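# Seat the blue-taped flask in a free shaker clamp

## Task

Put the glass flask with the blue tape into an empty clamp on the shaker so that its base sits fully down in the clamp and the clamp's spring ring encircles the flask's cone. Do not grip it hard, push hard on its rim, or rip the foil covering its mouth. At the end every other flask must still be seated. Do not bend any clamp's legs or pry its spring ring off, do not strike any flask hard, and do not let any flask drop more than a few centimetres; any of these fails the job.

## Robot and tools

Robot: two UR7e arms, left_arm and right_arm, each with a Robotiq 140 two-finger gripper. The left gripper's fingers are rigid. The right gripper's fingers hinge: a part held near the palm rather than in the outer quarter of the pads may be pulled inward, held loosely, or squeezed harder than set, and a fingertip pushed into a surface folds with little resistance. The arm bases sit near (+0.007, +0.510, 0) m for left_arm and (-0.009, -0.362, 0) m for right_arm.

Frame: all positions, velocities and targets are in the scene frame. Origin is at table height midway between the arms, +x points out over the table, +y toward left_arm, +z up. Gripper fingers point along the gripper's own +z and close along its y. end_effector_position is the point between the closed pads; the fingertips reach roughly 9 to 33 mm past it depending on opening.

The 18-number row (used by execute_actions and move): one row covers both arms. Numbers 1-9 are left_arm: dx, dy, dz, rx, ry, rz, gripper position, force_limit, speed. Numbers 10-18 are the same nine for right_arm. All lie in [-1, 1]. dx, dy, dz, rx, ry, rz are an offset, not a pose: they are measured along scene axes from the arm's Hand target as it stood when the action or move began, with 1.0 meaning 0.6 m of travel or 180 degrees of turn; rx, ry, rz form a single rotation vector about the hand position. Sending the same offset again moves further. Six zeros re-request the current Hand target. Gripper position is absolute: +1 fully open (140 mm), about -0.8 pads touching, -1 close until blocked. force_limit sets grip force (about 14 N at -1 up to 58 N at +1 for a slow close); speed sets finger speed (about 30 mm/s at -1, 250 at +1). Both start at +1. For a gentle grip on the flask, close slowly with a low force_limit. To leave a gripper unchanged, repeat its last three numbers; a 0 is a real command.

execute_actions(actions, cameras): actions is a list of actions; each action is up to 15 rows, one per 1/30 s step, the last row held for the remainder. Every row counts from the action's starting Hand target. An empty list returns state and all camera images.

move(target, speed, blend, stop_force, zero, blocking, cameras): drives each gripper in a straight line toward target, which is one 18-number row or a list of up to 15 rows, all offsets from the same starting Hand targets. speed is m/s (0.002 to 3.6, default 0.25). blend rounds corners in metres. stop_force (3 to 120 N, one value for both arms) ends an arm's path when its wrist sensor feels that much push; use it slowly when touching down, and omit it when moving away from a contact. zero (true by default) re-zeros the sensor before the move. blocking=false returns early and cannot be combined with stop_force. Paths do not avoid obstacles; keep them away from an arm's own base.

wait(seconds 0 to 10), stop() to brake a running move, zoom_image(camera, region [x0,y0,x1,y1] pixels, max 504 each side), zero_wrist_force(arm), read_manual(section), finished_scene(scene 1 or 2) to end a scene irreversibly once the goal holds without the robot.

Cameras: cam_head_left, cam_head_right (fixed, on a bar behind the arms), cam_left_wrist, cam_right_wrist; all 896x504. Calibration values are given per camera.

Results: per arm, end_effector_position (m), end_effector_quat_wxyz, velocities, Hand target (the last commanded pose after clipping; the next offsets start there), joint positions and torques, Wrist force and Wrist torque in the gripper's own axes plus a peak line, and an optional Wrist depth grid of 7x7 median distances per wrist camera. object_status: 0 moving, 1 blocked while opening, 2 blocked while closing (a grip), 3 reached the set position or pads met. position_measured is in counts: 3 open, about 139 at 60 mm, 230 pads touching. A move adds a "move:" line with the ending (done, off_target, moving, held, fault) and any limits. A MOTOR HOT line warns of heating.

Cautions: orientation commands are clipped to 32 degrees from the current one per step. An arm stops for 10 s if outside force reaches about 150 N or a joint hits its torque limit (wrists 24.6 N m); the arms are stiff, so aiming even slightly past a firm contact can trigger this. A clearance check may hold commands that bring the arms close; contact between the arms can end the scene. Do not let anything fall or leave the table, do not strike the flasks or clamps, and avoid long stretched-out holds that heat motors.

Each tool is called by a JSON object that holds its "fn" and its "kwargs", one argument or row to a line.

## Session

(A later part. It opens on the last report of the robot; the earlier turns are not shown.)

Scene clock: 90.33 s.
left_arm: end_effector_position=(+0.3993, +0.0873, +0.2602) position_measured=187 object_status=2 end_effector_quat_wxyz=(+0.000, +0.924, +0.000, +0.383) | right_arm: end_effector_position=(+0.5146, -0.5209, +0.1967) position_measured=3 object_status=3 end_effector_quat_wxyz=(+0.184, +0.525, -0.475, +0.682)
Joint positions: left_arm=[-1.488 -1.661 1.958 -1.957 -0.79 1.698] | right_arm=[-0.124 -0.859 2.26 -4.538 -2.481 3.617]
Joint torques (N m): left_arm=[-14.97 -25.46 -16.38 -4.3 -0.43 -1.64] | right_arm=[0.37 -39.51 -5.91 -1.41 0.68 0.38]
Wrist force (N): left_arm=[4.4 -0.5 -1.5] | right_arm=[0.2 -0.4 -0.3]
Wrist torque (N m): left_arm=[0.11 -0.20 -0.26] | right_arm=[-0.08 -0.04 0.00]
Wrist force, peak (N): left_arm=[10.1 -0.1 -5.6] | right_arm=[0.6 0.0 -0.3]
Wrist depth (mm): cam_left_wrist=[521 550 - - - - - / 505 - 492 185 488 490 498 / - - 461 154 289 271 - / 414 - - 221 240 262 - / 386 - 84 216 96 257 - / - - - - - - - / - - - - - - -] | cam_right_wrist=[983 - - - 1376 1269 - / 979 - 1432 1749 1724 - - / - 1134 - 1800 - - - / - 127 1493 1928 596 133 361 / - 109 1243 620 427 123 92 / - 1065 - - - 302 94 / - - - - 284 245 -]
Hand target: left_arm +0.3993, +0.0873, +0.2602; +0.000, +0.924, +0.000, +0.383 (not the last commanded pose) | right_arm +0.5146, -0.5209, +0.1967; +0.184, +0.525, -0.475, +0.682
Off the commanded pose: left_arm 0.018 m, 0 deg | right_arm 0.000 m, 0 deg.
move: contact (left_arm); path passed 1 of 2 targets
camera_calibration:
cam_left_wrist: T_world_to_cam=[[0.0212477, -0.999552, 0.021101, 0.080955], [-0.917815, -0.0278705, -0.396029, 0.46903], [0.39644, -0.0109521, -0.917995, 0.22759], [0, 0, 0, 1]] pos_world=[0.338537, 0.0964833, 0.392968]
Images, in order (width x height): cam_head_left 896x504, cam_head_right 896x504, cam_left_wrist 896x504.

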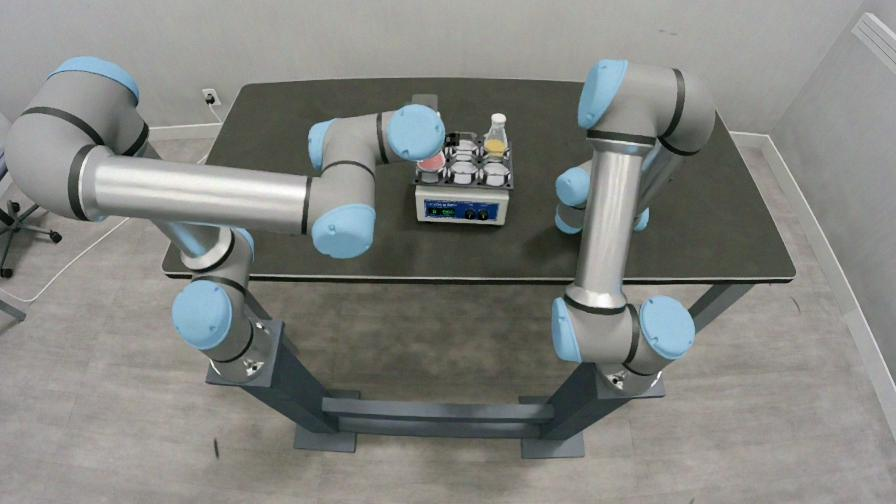

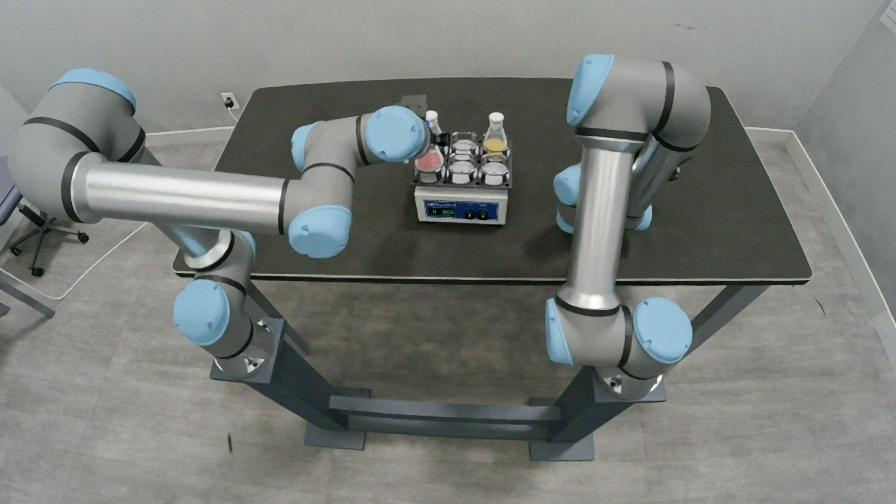

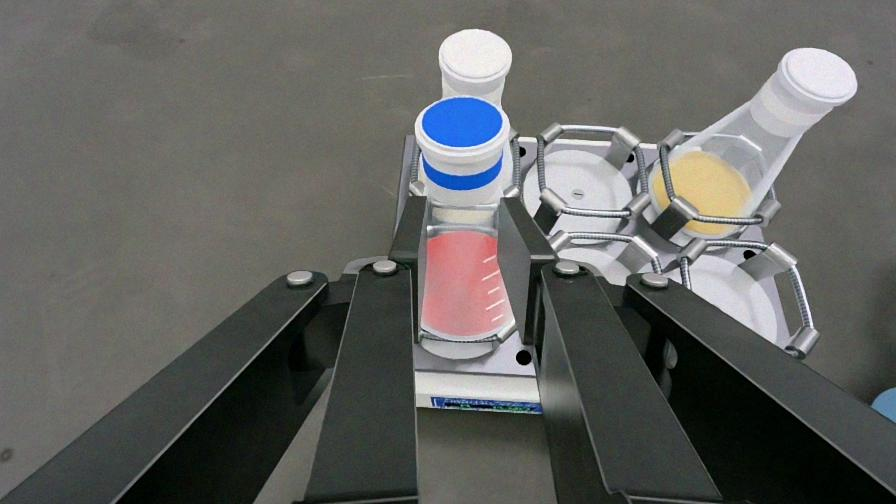

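{"fn": "move", "kwargs": {
  "target": [0,0,-0.03,0,0,0,-1,-1,-1,0,0,0,0,0,0,1,1,1],
  "speed": 0.012,
  "stop_force": 15,
  "cameras": ["cam_left_wrist","cam_head_left","cam_head_right"]
}}

{"fn": "zoom_image", "kwargs": {
  "camera": "cam_left_wrist",
  "region": [370, 130, 610, 370]
}}

{"fn": "zoom_image", "kwargs": {
  "camera": "cam_head_right",
  "region": [400, 120, 500, 200]
}}

Scene clock: 101.03 s.
left_arm: end_effector_position=(+0.3993, +0.0873, +0.2422) position_measured=187 object_status=2 end_effector_quat_wxyz=(+0.000, +0.924, +0.000, +0.383) | right_arm: end_effector_position=(+0.5146, -0.5209, +0.1967) position_measured=3 object_status=3 end_effector_quat_wxyz=(+0.184, +0.525, -0.475, +0.682)
Joint positions: left_arm=[-1.488 -1.647 1.993 -2.007 -0.79 1.698] | right_arm=[-0.124 -0.859 2.26 -4.538 -2.481 3.617]
Joint torques (N m): left_arm=[-9.23 -22.61 -23.34 -0.22 1.91 0.71] | right_arm=[1.25 -40.46 -5.43 -1.24 0.72 0.53]
Wrist force (N): left_arm=[3.4 4.4 -6.9] | right_arm=[0.1 -0.1 -0.2]
Wrist torque (N m): left_arm=[-0.11 -0.30 -0.34] | right_arm=[-0.01 -0.03 0.00]
Wrist force, peak (N): left_arm=[11.4 -0.8 -7.4] | right_arm=[0.6 0.2 -0.2]
Wrist depth (mm): cam_left_wrist=[500 510 518 - 520 - 172 / - 460 - 192 481 - - / - - - 245 277 258 - / 395 - 402 188 223 245 240 / 368 - 84 - 96 237 238 / - - - - - - - / - - - - - - -] | cam_right_wrist=[- - 1511 - 1415 1338 1172 / - - - 1898 1511 1424 - / 1003 - - - 1700 1457 1282 / - 117 1511 2007 1774 133 366 / - 108 - - 456 116 92 / - - - - 360 - 94 / - - - - 288 255 -]
Hand target: left_arm +0.3993, +0.0873, +0.2422; +0.000, +0.924, +0.000, +0.383 | right_arm +0.5146, -0.5209, +0.1967; +0.184, +0.525, -0.475, +0.682
Off the commanded pose: left_arm 0.000 m, 0 deg | right_arm 0.000 m, 0 deg.
move: done
camera_calibration:
cam_left_wrist: T_world_to_cam=[[0.0212477, -0.999552, 0.021101, 0.0813348], [-0.917815, -0.0278705, -0.396029, 0.461901], [0.39644, -0.0109521, -0.917995, 0.211066], [0, 0, 0, 1]] pos_world=[0.338537, 0.0964833, 0.374968]
Images, in order (width x height): cam_head_left 896x504, cam_head_right 896x504, cam_left_wrist 896x504.

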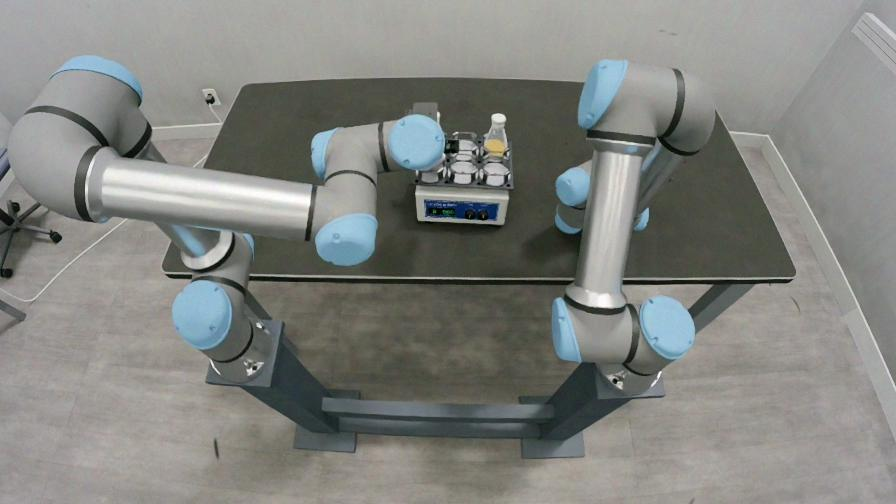

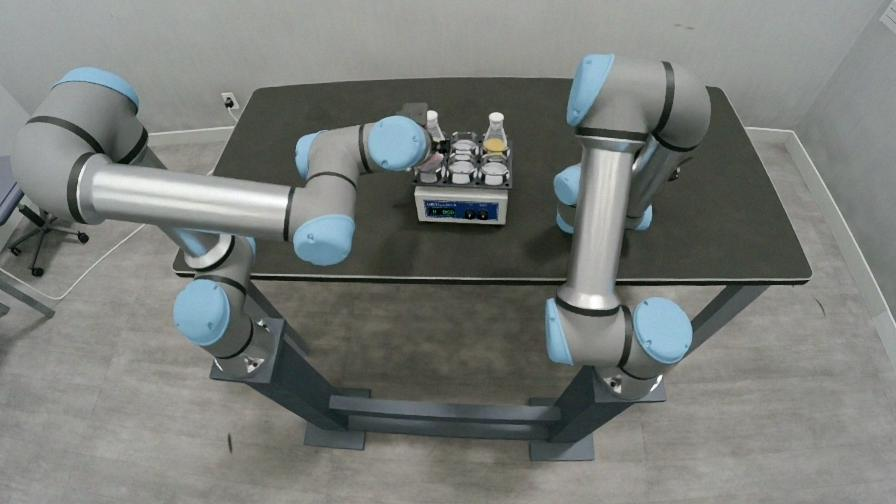

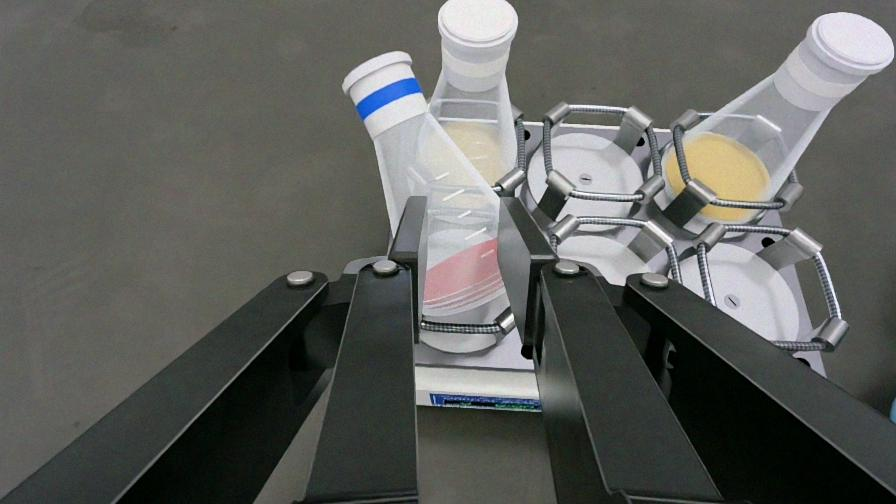

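Scaled by 2.100 from the camera's 896x504 image, which has a finer 1280x720 frame.

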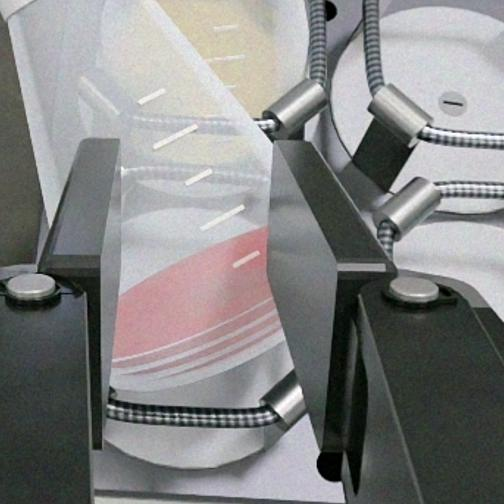

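Scaled by 5.040 from the camera's 896x504 image, which has a finer 1280x720 frame.

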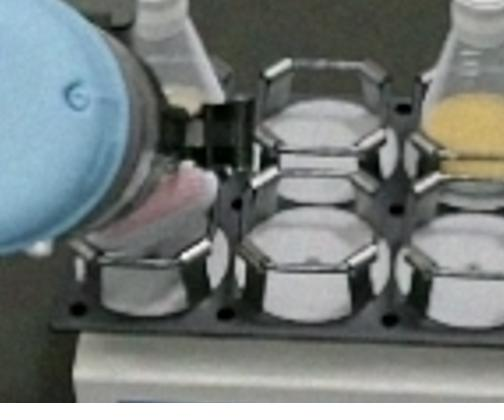

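{"fn": "move", "kwargs": {
  "target": [0,0,0.03,0,0,0,-1,-1,-1,0,0,0,0,0,0,1,1,1],
  "speed": 0.015,
  "cameras": ["cam_left_wrist","cam_head_right"]
}}

{"fn": "zoom_image", "kwargs": {
  "camera": "cam_head_right",
  "region": [400, 80, 500, 200]
}}

Scene clock: 104.17 s.
left_arm: end_effector_position=(+0.3993, +0.0873, +0.2603) position_measured=187 object_status=2 end_effector_quat_wxyz=(+0.000, +0.924, +0.000, +0.383) | right_arm: end_effector_position=(+0.5146, -0.5209, +0.1967) position_measured=3 object_status=3 end_effector_quat_wxyz=(+0.184, +0.525, -0.475, +0.682)
Joint positions: left_arm=[-1.488 -1.661 1.957 -1.957 -0.79 1.698] | right_arm=[-0.124 -0.859 2.26 -4.538 -2.481 3.617]
Joint torques (N m): left_arm=[0.71 -18.12 -15.85 -4.89 0.18 -0.09] | right_arm=[0.01 -38.73 -6.53 -1.4 0.91 0.46]
Wrist force (N): left_arm=[1.1 -0.5 0.8] | right_arm=[0.0 -0.2 -0.4]
Wrist torque (N m): left_arm=[0.12 -0.25 -0.24] | right_arm=[-0.04 0.01 0.00]
Wrist force, peak (N): left_arm=[3.5 4.4 -6.8] | right_arm=[0.3 -0.3 -0.4]
Wrist depth (mm): cam_left_wrist=[516 - - - - - 558 / - 483 - 202 480 - 491 / - 457 - 248 289 273 466 / - - 421 210 240 267 - / 388 - 84 196 96 257 - / - - - - - - - / - - - - - - -] | cam_right_wrist=[938 1139 1700 1700 1368 1218 - / 1012 1237 - 1749 - - - / 949 - 1521 1991 1502 1643 - / - 117 1331 1943 - 133 341 / - 109 - - - 116 92 / - - - - - - 94 / - - - 348 289 256 -]
Hand target: left_arm +0.3993, +0.0873, +0.2602; +0.000, +0.924, +0.000, +0.383 | right_arm +0.5146, -0.5209, +0.1967; +0.184, +0.525, -0.475, +0.682
Off the commanded pose: left_arm 0.000 m, 0 deg | right_arm 0.000 m, 0 deg.
move: done
camera_calibration:
cam_left_wrist: T_world_to_cam=[[0.0212477, -0.999552, 0.021101, 0.0810528], [-0.917815, -0.0278705, -0.396029, 0.469072], [0.39644, -0.0109521, -0.917995, 0.227683], [0, 0, 0, 1]] pos_world=[0.338537, 0.0965833, 0.393068]
Images, in order (width x height): cam_head_right 896x504, cam_left_wrist 896x504.

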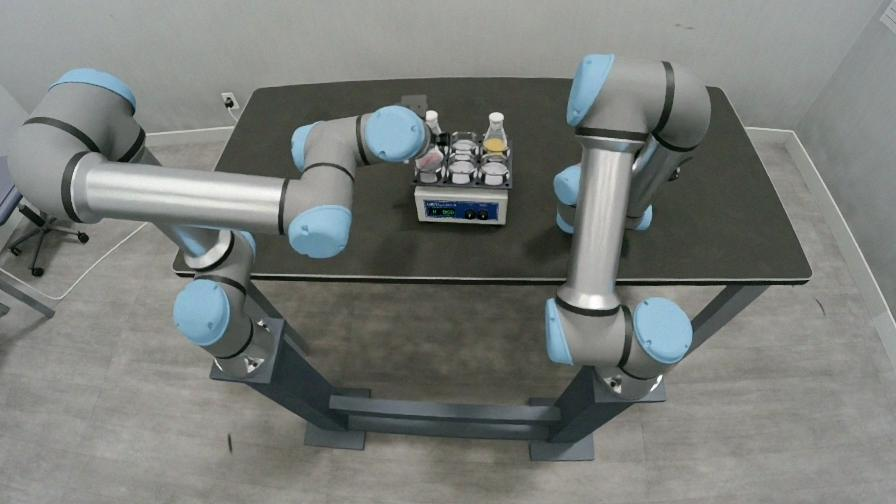

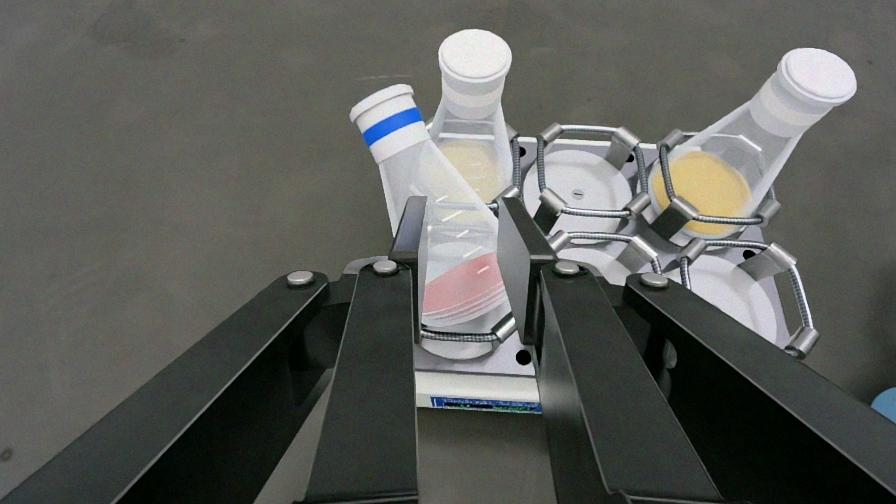

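Scaled by 4.200 from the camera's 896x504 image, which has a finer 1280x720 frame.

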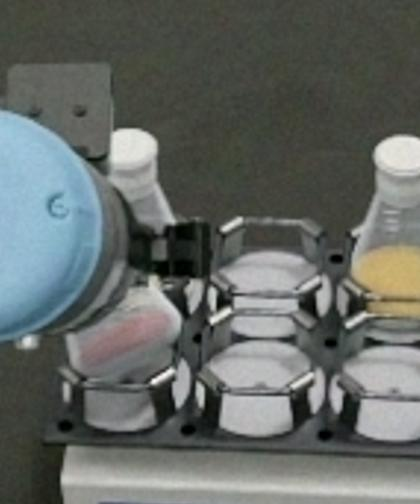

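{"fn": "move", "kwargs": {
  "target": [0,0,0.1,0,0,0,-1,-1,-1,0,0,0,0,0,0,1,1,1],
  "speed": 0.03,
  "cameras": ["cam_left_wrist","cam_head_right","cam_head_left"]
}}

{"fn": "zoom_image", "kwargs": {
  "camera": "cam_head_right",
  "region": [400, 80, 500, 200]
}}

{"fn": "zoom_image", "kwargs": {
  "camera": "cam_left_wrist",
  "region": [330, 50, 630, 380]
}}

Scene clock: 107.87 s.
left_arm: end_effector_position=(+0.3993, +0.0874, +0.3203) position_measured=187 object_status=2 end_effector_quat_wxyz=(+0.000, +0.924, +0.000, +0.383) end_effector_velocity=(+0.000, -0.001, -0.001) end_effector_angular_velocity=(-0.003, +0.000, -0.001) | right_arm: end_effector_position=(+0.5146, -0.5209, +0.1967) position_measured=3 object_status=3 end_effector_quat_wxyz=(+0.184, +0.525, -0.475, +0.682)
Joint positions: left_arm=[-1.488 -1.693 1.829 -1.797 -0.79 1.698] | right_arm=[-0.124 -0.859 2.26 -4.538 -2.481 3.617]
Joint velocities: left_arm=[-0.001 0 0.004 -0.007 0 0] | right_arm=[within noise]
Joint torques (N m): left_arm=[11.29 -16.45 -16.35 -4.65 1.79 -0.95] | right_arm=[0.73 -39.26 -6.04 -1.35 0.79 0.72]
Wrist force (N): left_arm=[1.0 -0.6 0.9] | right_arm=[0.2 -0.1 0.1]
Wrist torque (N m): left_arm=[0.08 -0.24 -0.26] | right_arm=[-0.02 -0.05 0.00]
Wrist force, peak (N): left_arm=[1.7 -0.6 0.3] | right_arm=[0.4 -0.1 -0.3]
Wrist depth (mm): cam_left_wrist=[614 - 639 - - 653 - / 562 552 - 545 548 - - / - 499 524 263 540 321 517 / - 475 485 297 303 318 490 / - - 84 254 96 - 440 / - - - - - - - / - - - - - - -] | cam_right_wrist=[- - - - 1302 - 1172 / 1083 1172 - 1712 - - 1580 / 894 - 1432 - - 1324 1309 / - 122 - - 577 133 - / - 109 - - - 123 92 / - - - - 347 295 94 / - - 419 341 - 255 -]
Hand target: left_arm +0.3993, +0.0873, +0.3202; +0.000, +0.924, +0.000, +0.383 | right_arm +0.5146, -0.5209, +0.1967; +0.184, +0.525, -0.475, +0.682
Off the commanded pose: left_arm 0.000 m, 0 deg | right_arm 0.000 m, 0 deg.
move: done
camera_calibration:
cam_left_wrist: T_world_to_cam=[[0.0212477, -0.999552, 0.021101, 0.0797867], [-0.917815, -0.0278705, -0.396029, 0.492834], [0.39644, -0.0109521, -0.917995, 0.282762], [0, 0, 0, 1]] pos_world=[0.338537, 0.0965833, 0.453068]
Images, in order (width x height): cam_head_left 896x504, cam_head_right 896x504, cam_left_wrist 896x504.

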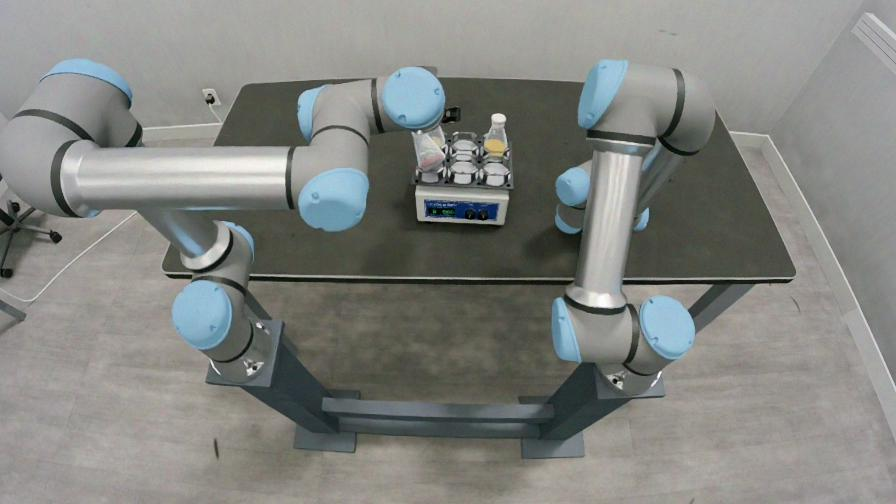

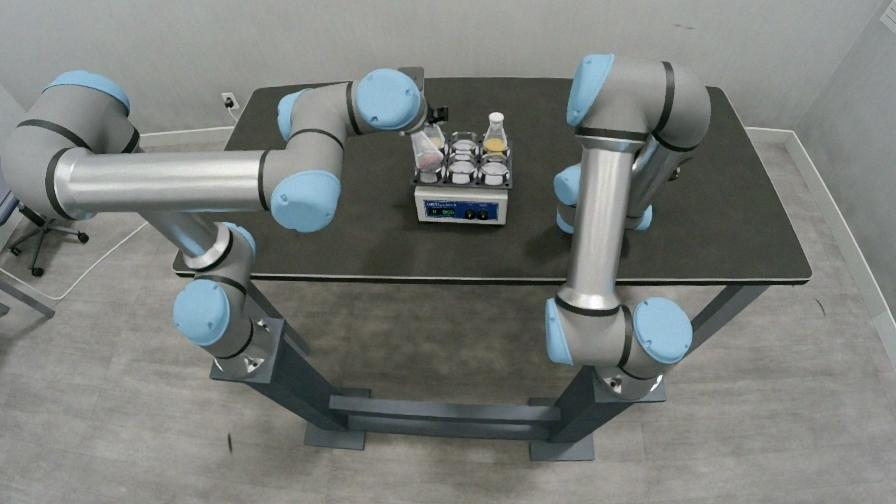

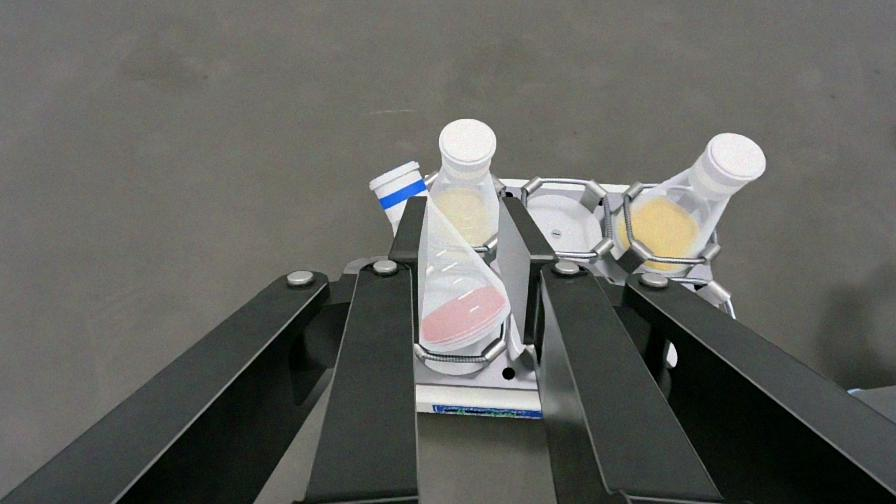

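Scaled by 4.200 from the camera's 896x504 image, which has a finer 1280x720 frame.

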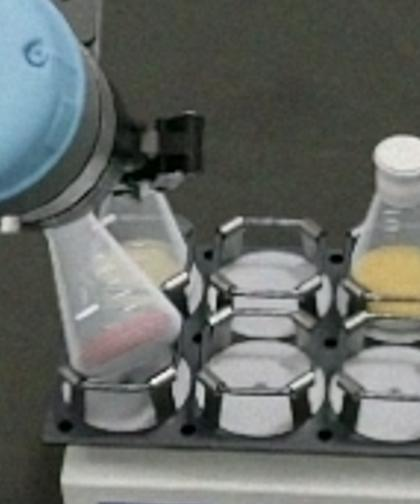

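Scaled by 1.527 from the camera's 896x504 image, which has a finer 1280x720 frame.

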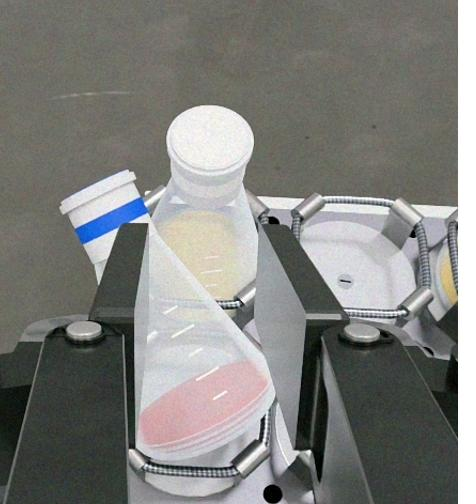

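{"fn": "zoom_image", "kwargs": {
  "camera": "cam_head_left",
  "region": [400, 110, 470, 190]
}}

{"fn": "zoom_image", "kwargs": {
  "camera": "cam_head_right",
  "region": [400, 110, 470, 190]
}}

{"fn": "zoom_image", "kwargs": {
  "camera": "cam_left_wrist",
  "region": [360, 150, 560, 380]
}}

Scaled by 6.300 from the camera's 896x504 image, which has a finer 1280x720 frame.

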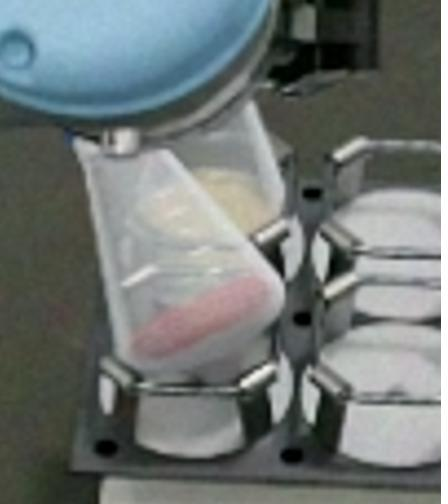

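Scaled by 6.300 from the camera's 896x504 image, which has a finer 1280x720 frame.

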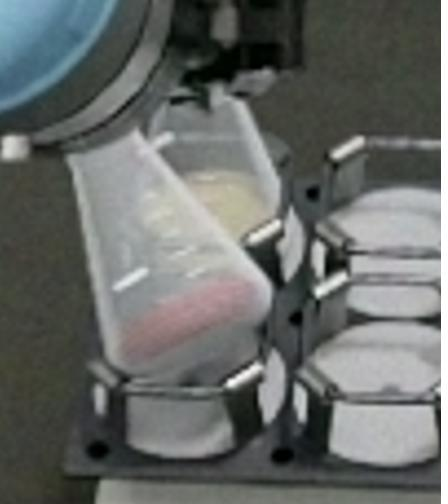

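Scaled by 2.191 from the camera's 896x504 image, which has a finer 1280x720 frame.

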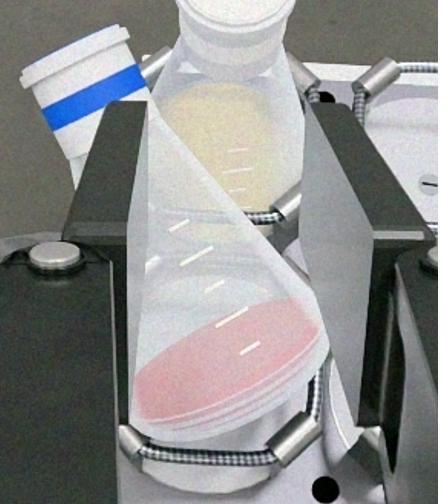

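{"fn": "move", "kwargs": {
  "target": [-0.12,0,0.12,0,0,0,-1,-1,-1,0,0,0,0,0,0,1,1,1],
  "speed": 0.03,
  "cameras": ["cam_left_wrist","cam_head_right","cam_head_left"]
}}

{"fn": "zoom_image", "kwargs": {
  "camera": "cam_left_wrist",
  "region": [350, 70, 650, 370]
}}

{"fn": "zoom_image", "kwargs": {
  "camera": "cam_head_right",
  "region": [400, 110, 470, 190]
}}

Scene clock: 119.40 s.
left_arm: end_effector_position=(+0.3272, +0.0872, +0.3922) position_measured=187 object_status=2 end_effector_quat_wxyz=(+0.000, +0.924, +0.000, +0.383) | right_arm: end_effector_position=(+0.5146, -0.5209, +0.1967) position_measured=3 object_status=3 end_effector_quat_wxyz=(+0.184, +0.525, -0.475, +0.682)
Joint positions: left_arm=[-1.658 -1.752 1.651 -1.391 -0.789 1.458] | right_arm=[-0.124 -0.859 2.26 -4.538 -2.481 3.617]
Joint torques (N m): left_arm=[12.49 -14.15 -15.31 -4.7 0.8 1.42] | right_arm=[0.24 -39.63 -5.64 -1.48 0.89 0.72]
Wrist force (N): left_arm=[1.2 -0.6 1.0] | right_arm=[0.1 0.0 0.0]
Wrist torque (N m): left_arm=[0.09 -0.24 -0.23] | right_arm=[-0.01 -0.04 -0.01]
Wrist force, peak (N): left_arm=[1.3 -0.8 1.4] | right_arm=[0.5 -0.2 -0.2]
Wrist depth (mm): cam_left_wrist=[- 710 712 719 - - - / - - 641 645 - - 684 / - - 584 383 434 - 590 / - 554 545 386 133 554 542 / - - 84 - 96 - 323 / - - - - - - 308 / - - - - - - -] | cam_right_wrist=[- - - - 1206 1282 - / 1024 - - 1360 1511 1383 - / 935 - - - - 1368 - / - 117 - - - 142 330 / - 109 1269 - - 116 92 / - - - 403 327 292 94 / - - - - 283 255 -]
Hand target: left_arm +0.3273, +0.0873, +0.3922; +0.000, +0.924, +0.000, +0.383 | right_arm +0.5146, -0.5209, +0.1967; +0.184, +0.525, -0.475, +0.682
Off the commanded pose: left_arm 0.000 m, 0 deg | right_arm 0.000 m, 0 deg.
move: done
camera_calibration:
cam_left_wrist: T_world_to_cam=[[0.0210345, -0.999551, 0.021334, 0.079635], [-0.91782, -0.0277671, -0.396024, 0.45516], [0.396439, -0.0112506, -0.917992, 0.377467], [0, 0, 0, 1]] pos_world=[0.266437, 0.0964844, 0.525067]
Images, in order (width x height): cam_head_left 896x504, cam_head_right 896x504, cam_left_wrist 896x504.

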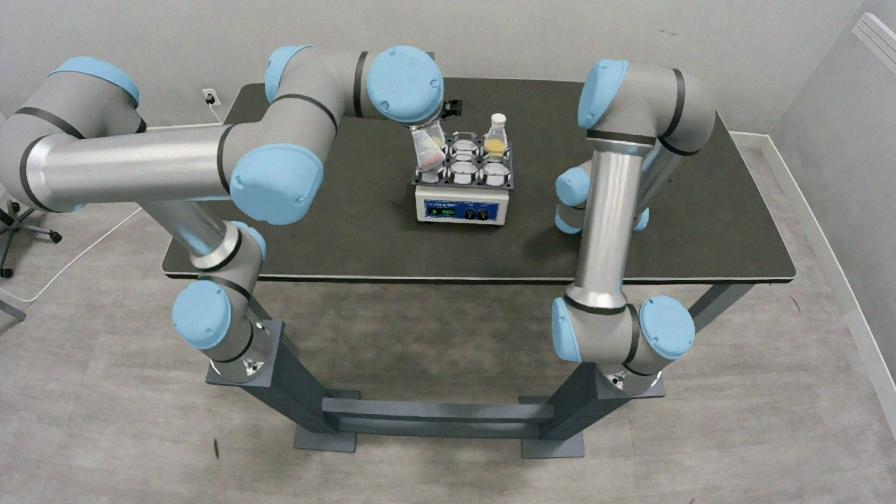

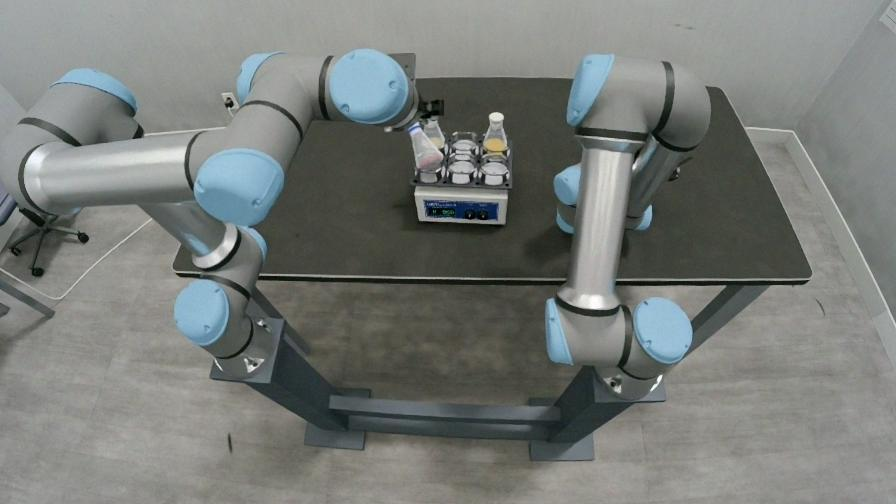

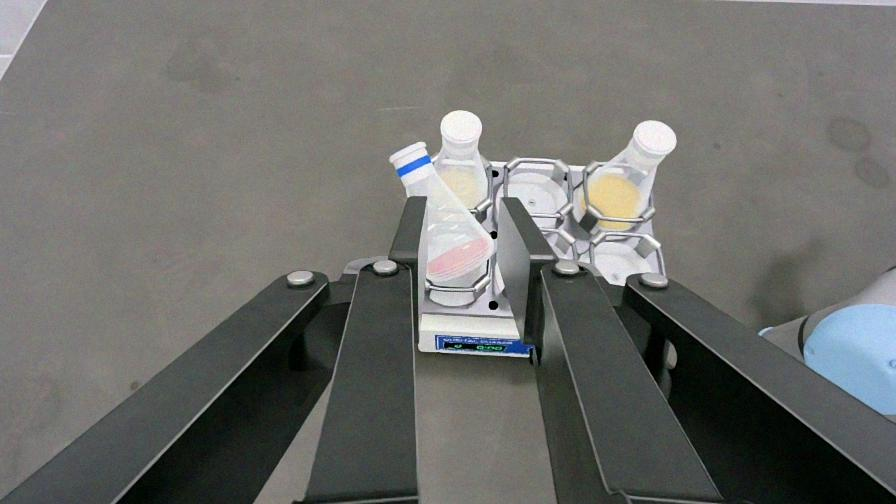

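Scaled by 1.680 from the camera's 896x504 image, which has a finer 1280x720 frame.

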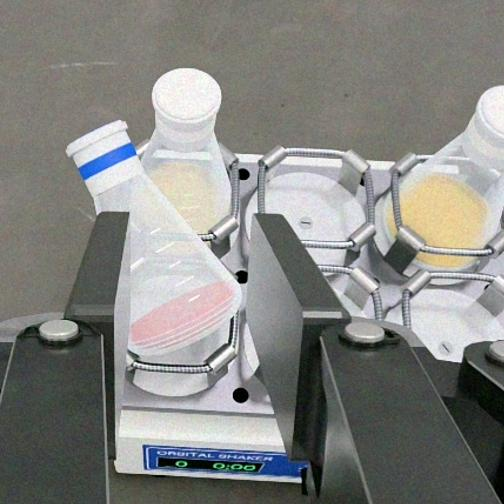

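Scaled by 6.300 from the camera's 896x504 image, which has a finer 1280x720 frame.

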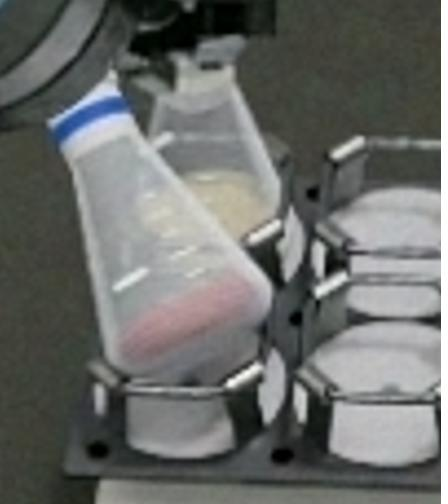

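{"fn": "move", "kwargs": {
  "target": [0.171,0.021,0.06,-0.076,0.242,0.183,-0.08,-1,0,0,0,0,0,0,0,1,1,1],
  "speed": 0.2,
  "cameras": ["cam_left_wrist","cam_head_right","cam_head_left"]
}}

{"fn": "zoom_image", "kwargs": {
  "camera": "cam_left_wrist",
  "region": [300, 100, 600, 400]
}}

{"fn": "zoom_image", "kwargs": {
  "camera": "cam_head_right",
  "region": [400, 100, 480, 190]
}}

{"fn": "zoom_image", "kwargs": {
  "camera": "cam_head_left",
  "region": [400, 100, 480, 190]
}}

Scene clock: 137.60 s.
left_arm: end_effector_position=(+0.4300, +0.1000, +0.4281) position_measured=139 object_status=3 end_effector_quat_wxyz=(+0.000, +0.954, +0.299, +0.000) | right_arm: end_effector_position=(+0.5146, -0.5209, +0.1967) position_measured=3 object_status=3 end_effector_quat_wxyz=(+0.184, +0.525, -0.475, +0.682)
Joint positions: left_arm=[-1.006 -1.286 0.842 -1.127 -1.571 1.536] | right_arm=[-0.124 -0.859 2.26 -4.538 -2.481 3.617]
Joint torques (N m): left_arm=[-3.3 -34.14 -27.95 -3.28 -1.4 0.34] | right_arm=[0.6 -40.06 -6.68 -1.05 0.9 0.72]
Wrist force (N): left_arm=[0.9 -0.4 1.3] | right_arm=[0.1 0.0 -0.2]
Wrist torque (N m): left_arm=[0.26 -0.16 -0.54] | right_arm=[-0.02 -0.04 0.00]
Wrist force, peak (N): left_arm=[2.3 0.0 0.9] | right_arm=[0.5 0.2 -0.1]
Wrist depth (mm): cam_left_wrist=[479 - 506 503 - 494 480 / 1216 517 526 497 375 535 - / 610 832 - 384 401 - 538 / 555 1363 118 - 122 426 - / 1438 - 111 1560 - 92 - / - - 1550 1571 - - - / - - - 1670 - - -] | cam_right_wrist=[1038 - - - 1256 1183 - / - - - 1689 1466 - - / - - - 1883 - - - / - 117 - - - 133 - / - 109 1432 - 430 123 92 / - 1024 - - 382 - 95 / - - 376 - - 255 -]
Hand target: left_arm +0.4299, +0.0999, +0.4282; +0.000, +0.954, +0.299, +0.000 | right_arm +0.5146, -0.5209, +0.1967; +0.184, +0.525, -0.475, +0.682
Off the commanded pose: left_arm 0.000 m, 0 deg | right_arm 0.000 m, 0 deg.
move: done
camera_calibration:
cam_left_wrist: T_world_to_cam=[[0.594756, -0.803906, 0.000497882, -0.167883], [-0.747421, -0.552738, 0.368568, 0.215881], [-0.296019, -0.219581, -0.9296, 0.693351], [0, 0, 0, 1]] pos_world=[0.466448, 0.13661, 0.565056]
Images, in order (width x height): cam_head_left 896x504, cam_head_right 896x504, cam_left_wrist 896x504.

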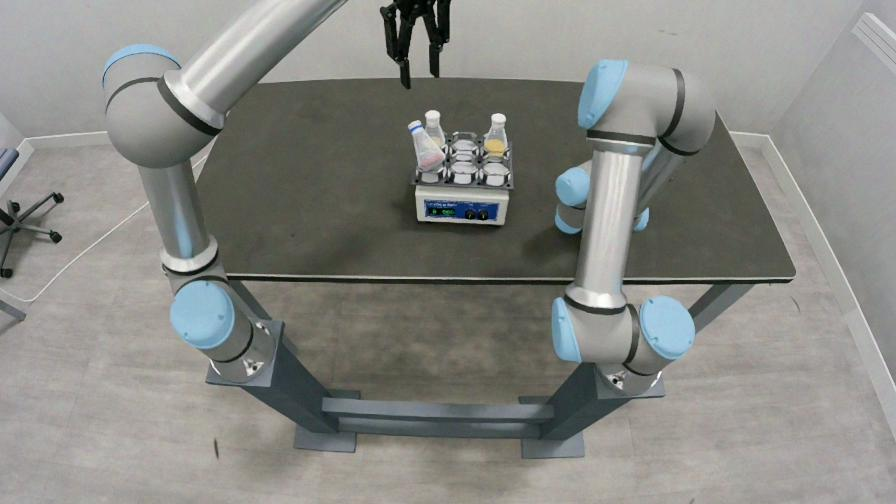

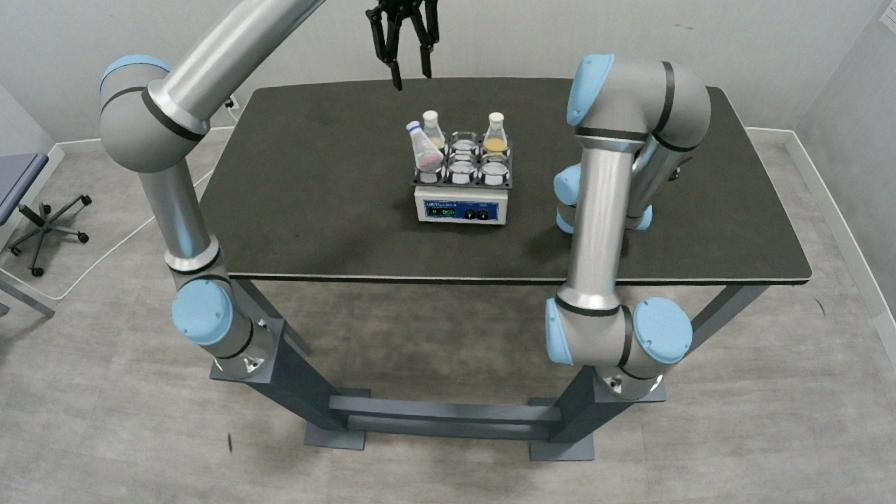

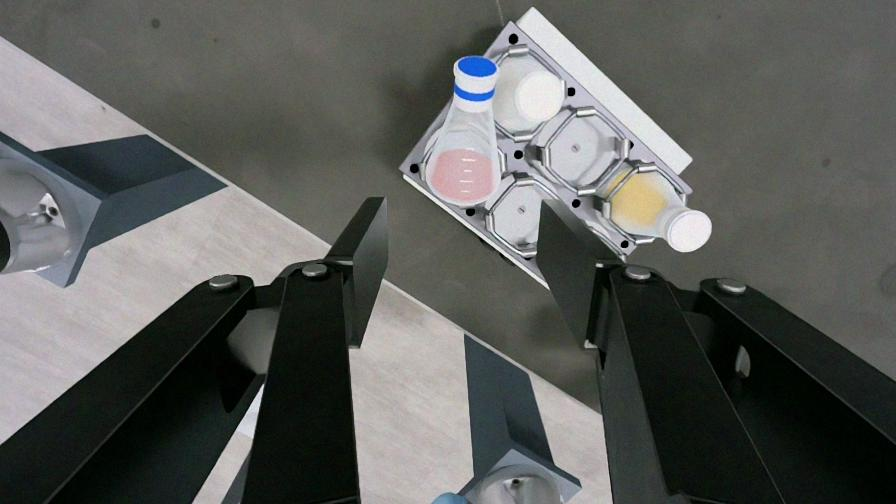

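Scaled by 1.680 from the camera's 896x504 image, which has a finer 1280x720 frame.

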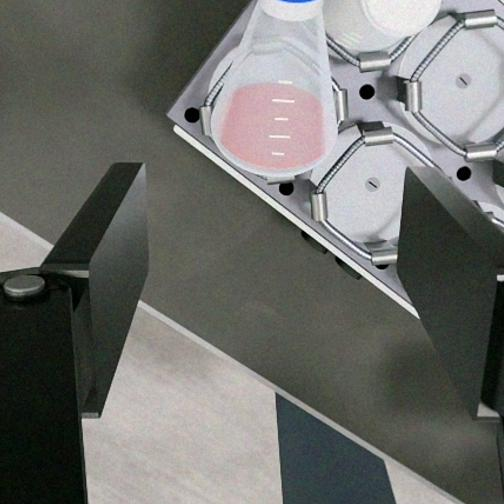

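Scaled by 5.600 from the camera's 896x504 image, which has a finer 1280x720 frame.

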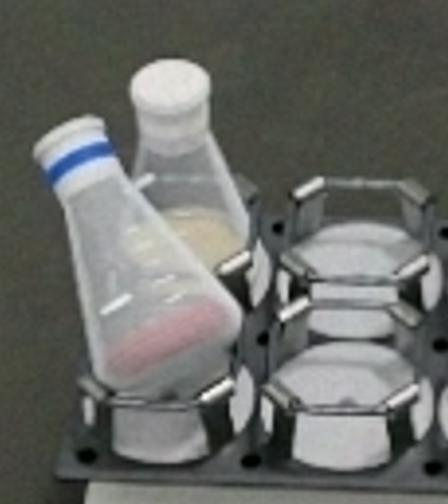

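Scaled by 5.600 from the camera's 896x504 image, which has a finer 1280x720 frame.

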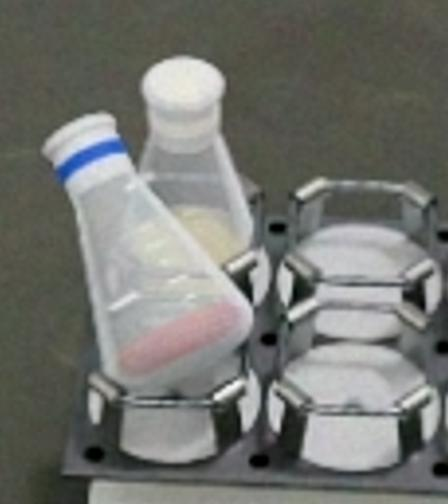

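{"fn": "move", "kwargs": {
  "target": [0.0558,0.0197,-0.1833,0,0,0,-0.32,-1,-0.5,0,0,0,0,0,0,1,1,1],
  "speed": 0.1,
  "cameras": ["cam_left_wrist","cam_head_right"]
}}

{"fn": "zoom_image", "kwargs": {
  "camera": "cam_left_wrist",
  "region": [330, 50, 630, 350]
}}

{"fn": "zoom_image", "kwargs": {
  "camera": "cam_head_right",
  "region": [390, 60, 480, 190]
}}

Scene clock: 148.13 s.
left_arm: end_effector_position=(+0.4635, +0.1119, +0.3183) position_measured=169 object_status=3 end_effector_quat_wxyz=(+0.000, +0.954, +0.299, +0.000) | right_arm: end_effector_position=(+0.5146, -0.5209, +0.1967) position_measured=3 object_status=3 end_effector_quat_wxyz=(+0.184, +0.525, -0.475, +0.682)
Joint positions: left_arm=[-0.947 -1.329 1.19 -1.433 -1.571 1.595] | right_arm=[-0.124 -0.859 2.26 -4.538 -2.481 3.617]
Joint torques (N m): left_arm=[-15.12 -33.33 -16.78 -3.85 0.46 -1.56] | right_arm=[0.22 -39.88 -4.94 -1.27 0.95 0.75]
Wrist force (N): left_arm=[1.1 -0.5 1.3] | right_arm=[0.3 -0.2 -0.4]
Wrist torque (N m): left_arm=[0.22 -0.20 -0.51] | right_arm=[-0.04 -0.06 0.00]
Wrist force, peak (N): left_arm=[1.8 -0.5 2.7] | right_arm=[0.3 -0.1 -0.5]
Wrist depth (mm): cam_left_wrist=[- - 397 - - - - / - - 428 260 292 419 424 / - - - 211 275 443 446 / - 1296 - 275 121 319 - / 1340 - 87 - - - - / - - - 1438 - - - / - - - 1592 - - -] | cam_right_wrist=[- 1212 1654 - 1218 1224 - / - - 1502 1511 1475 - - / - - 1360 - - - - / 917 122 1424 - - 133 341 / - 109 1391 - - 124 92 / - 894 - 442 334 297 94 / - 503 388 330 290 259 -]
Hand target: left_arm +0.4634, +0.1118, +0.3182; +0.000, +0.954, +0.299, +0.000 | right_arm +0.5146, -0.5209, +0.1967; +0.184, +0.525, -0.475, +0.682
Off the commanded pose: left_arm 0.000 m, 0 deg | right_arm 0.000 m, 0 deg.
move: done
camera_calibration:
cam_left_wrist: T_world_to_cam=[[0.594935, -0.803773, 0.000521695, -0.178306], [-0.747237, -0.552849, 0.368775, 0.287833], [-0.296123, -0.219787, -0.929519, 0.603763], [0, 0, 0, 1]] pos_world=[0.499949, 0.14851, 0.455156]
Images, in order (width x height): cam_head_right 896x504, cam_left_wrist 896x504.

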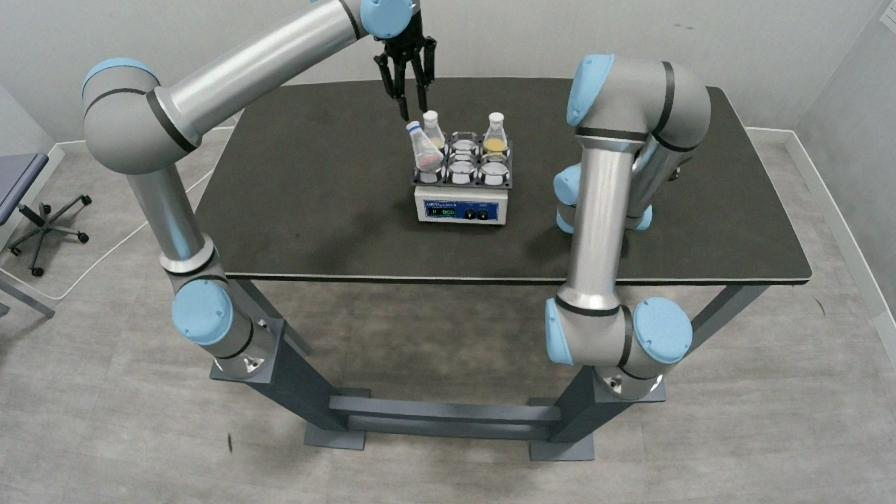

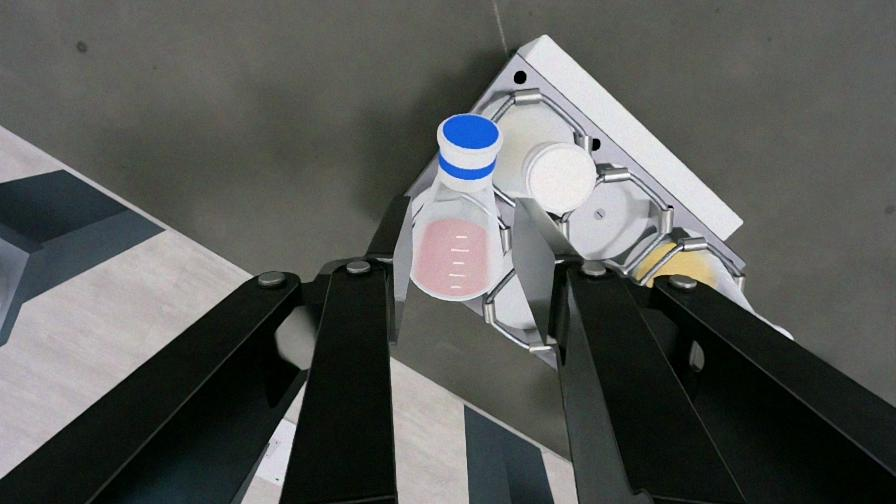

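Scaled by 1.680 from the camera's 896x504 image, which has a finer 1280x720 frame.

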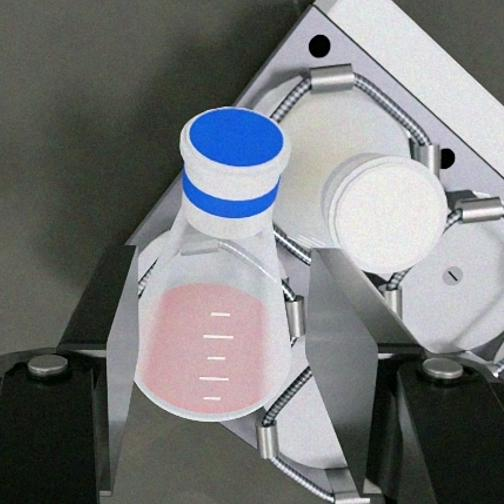

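Scaled by 3.877 from the camera's 896x504 image, which has a finer 1280x720 frame.

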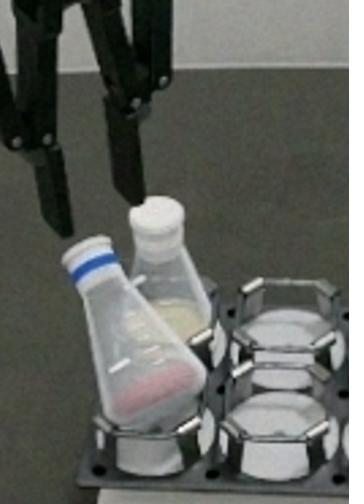

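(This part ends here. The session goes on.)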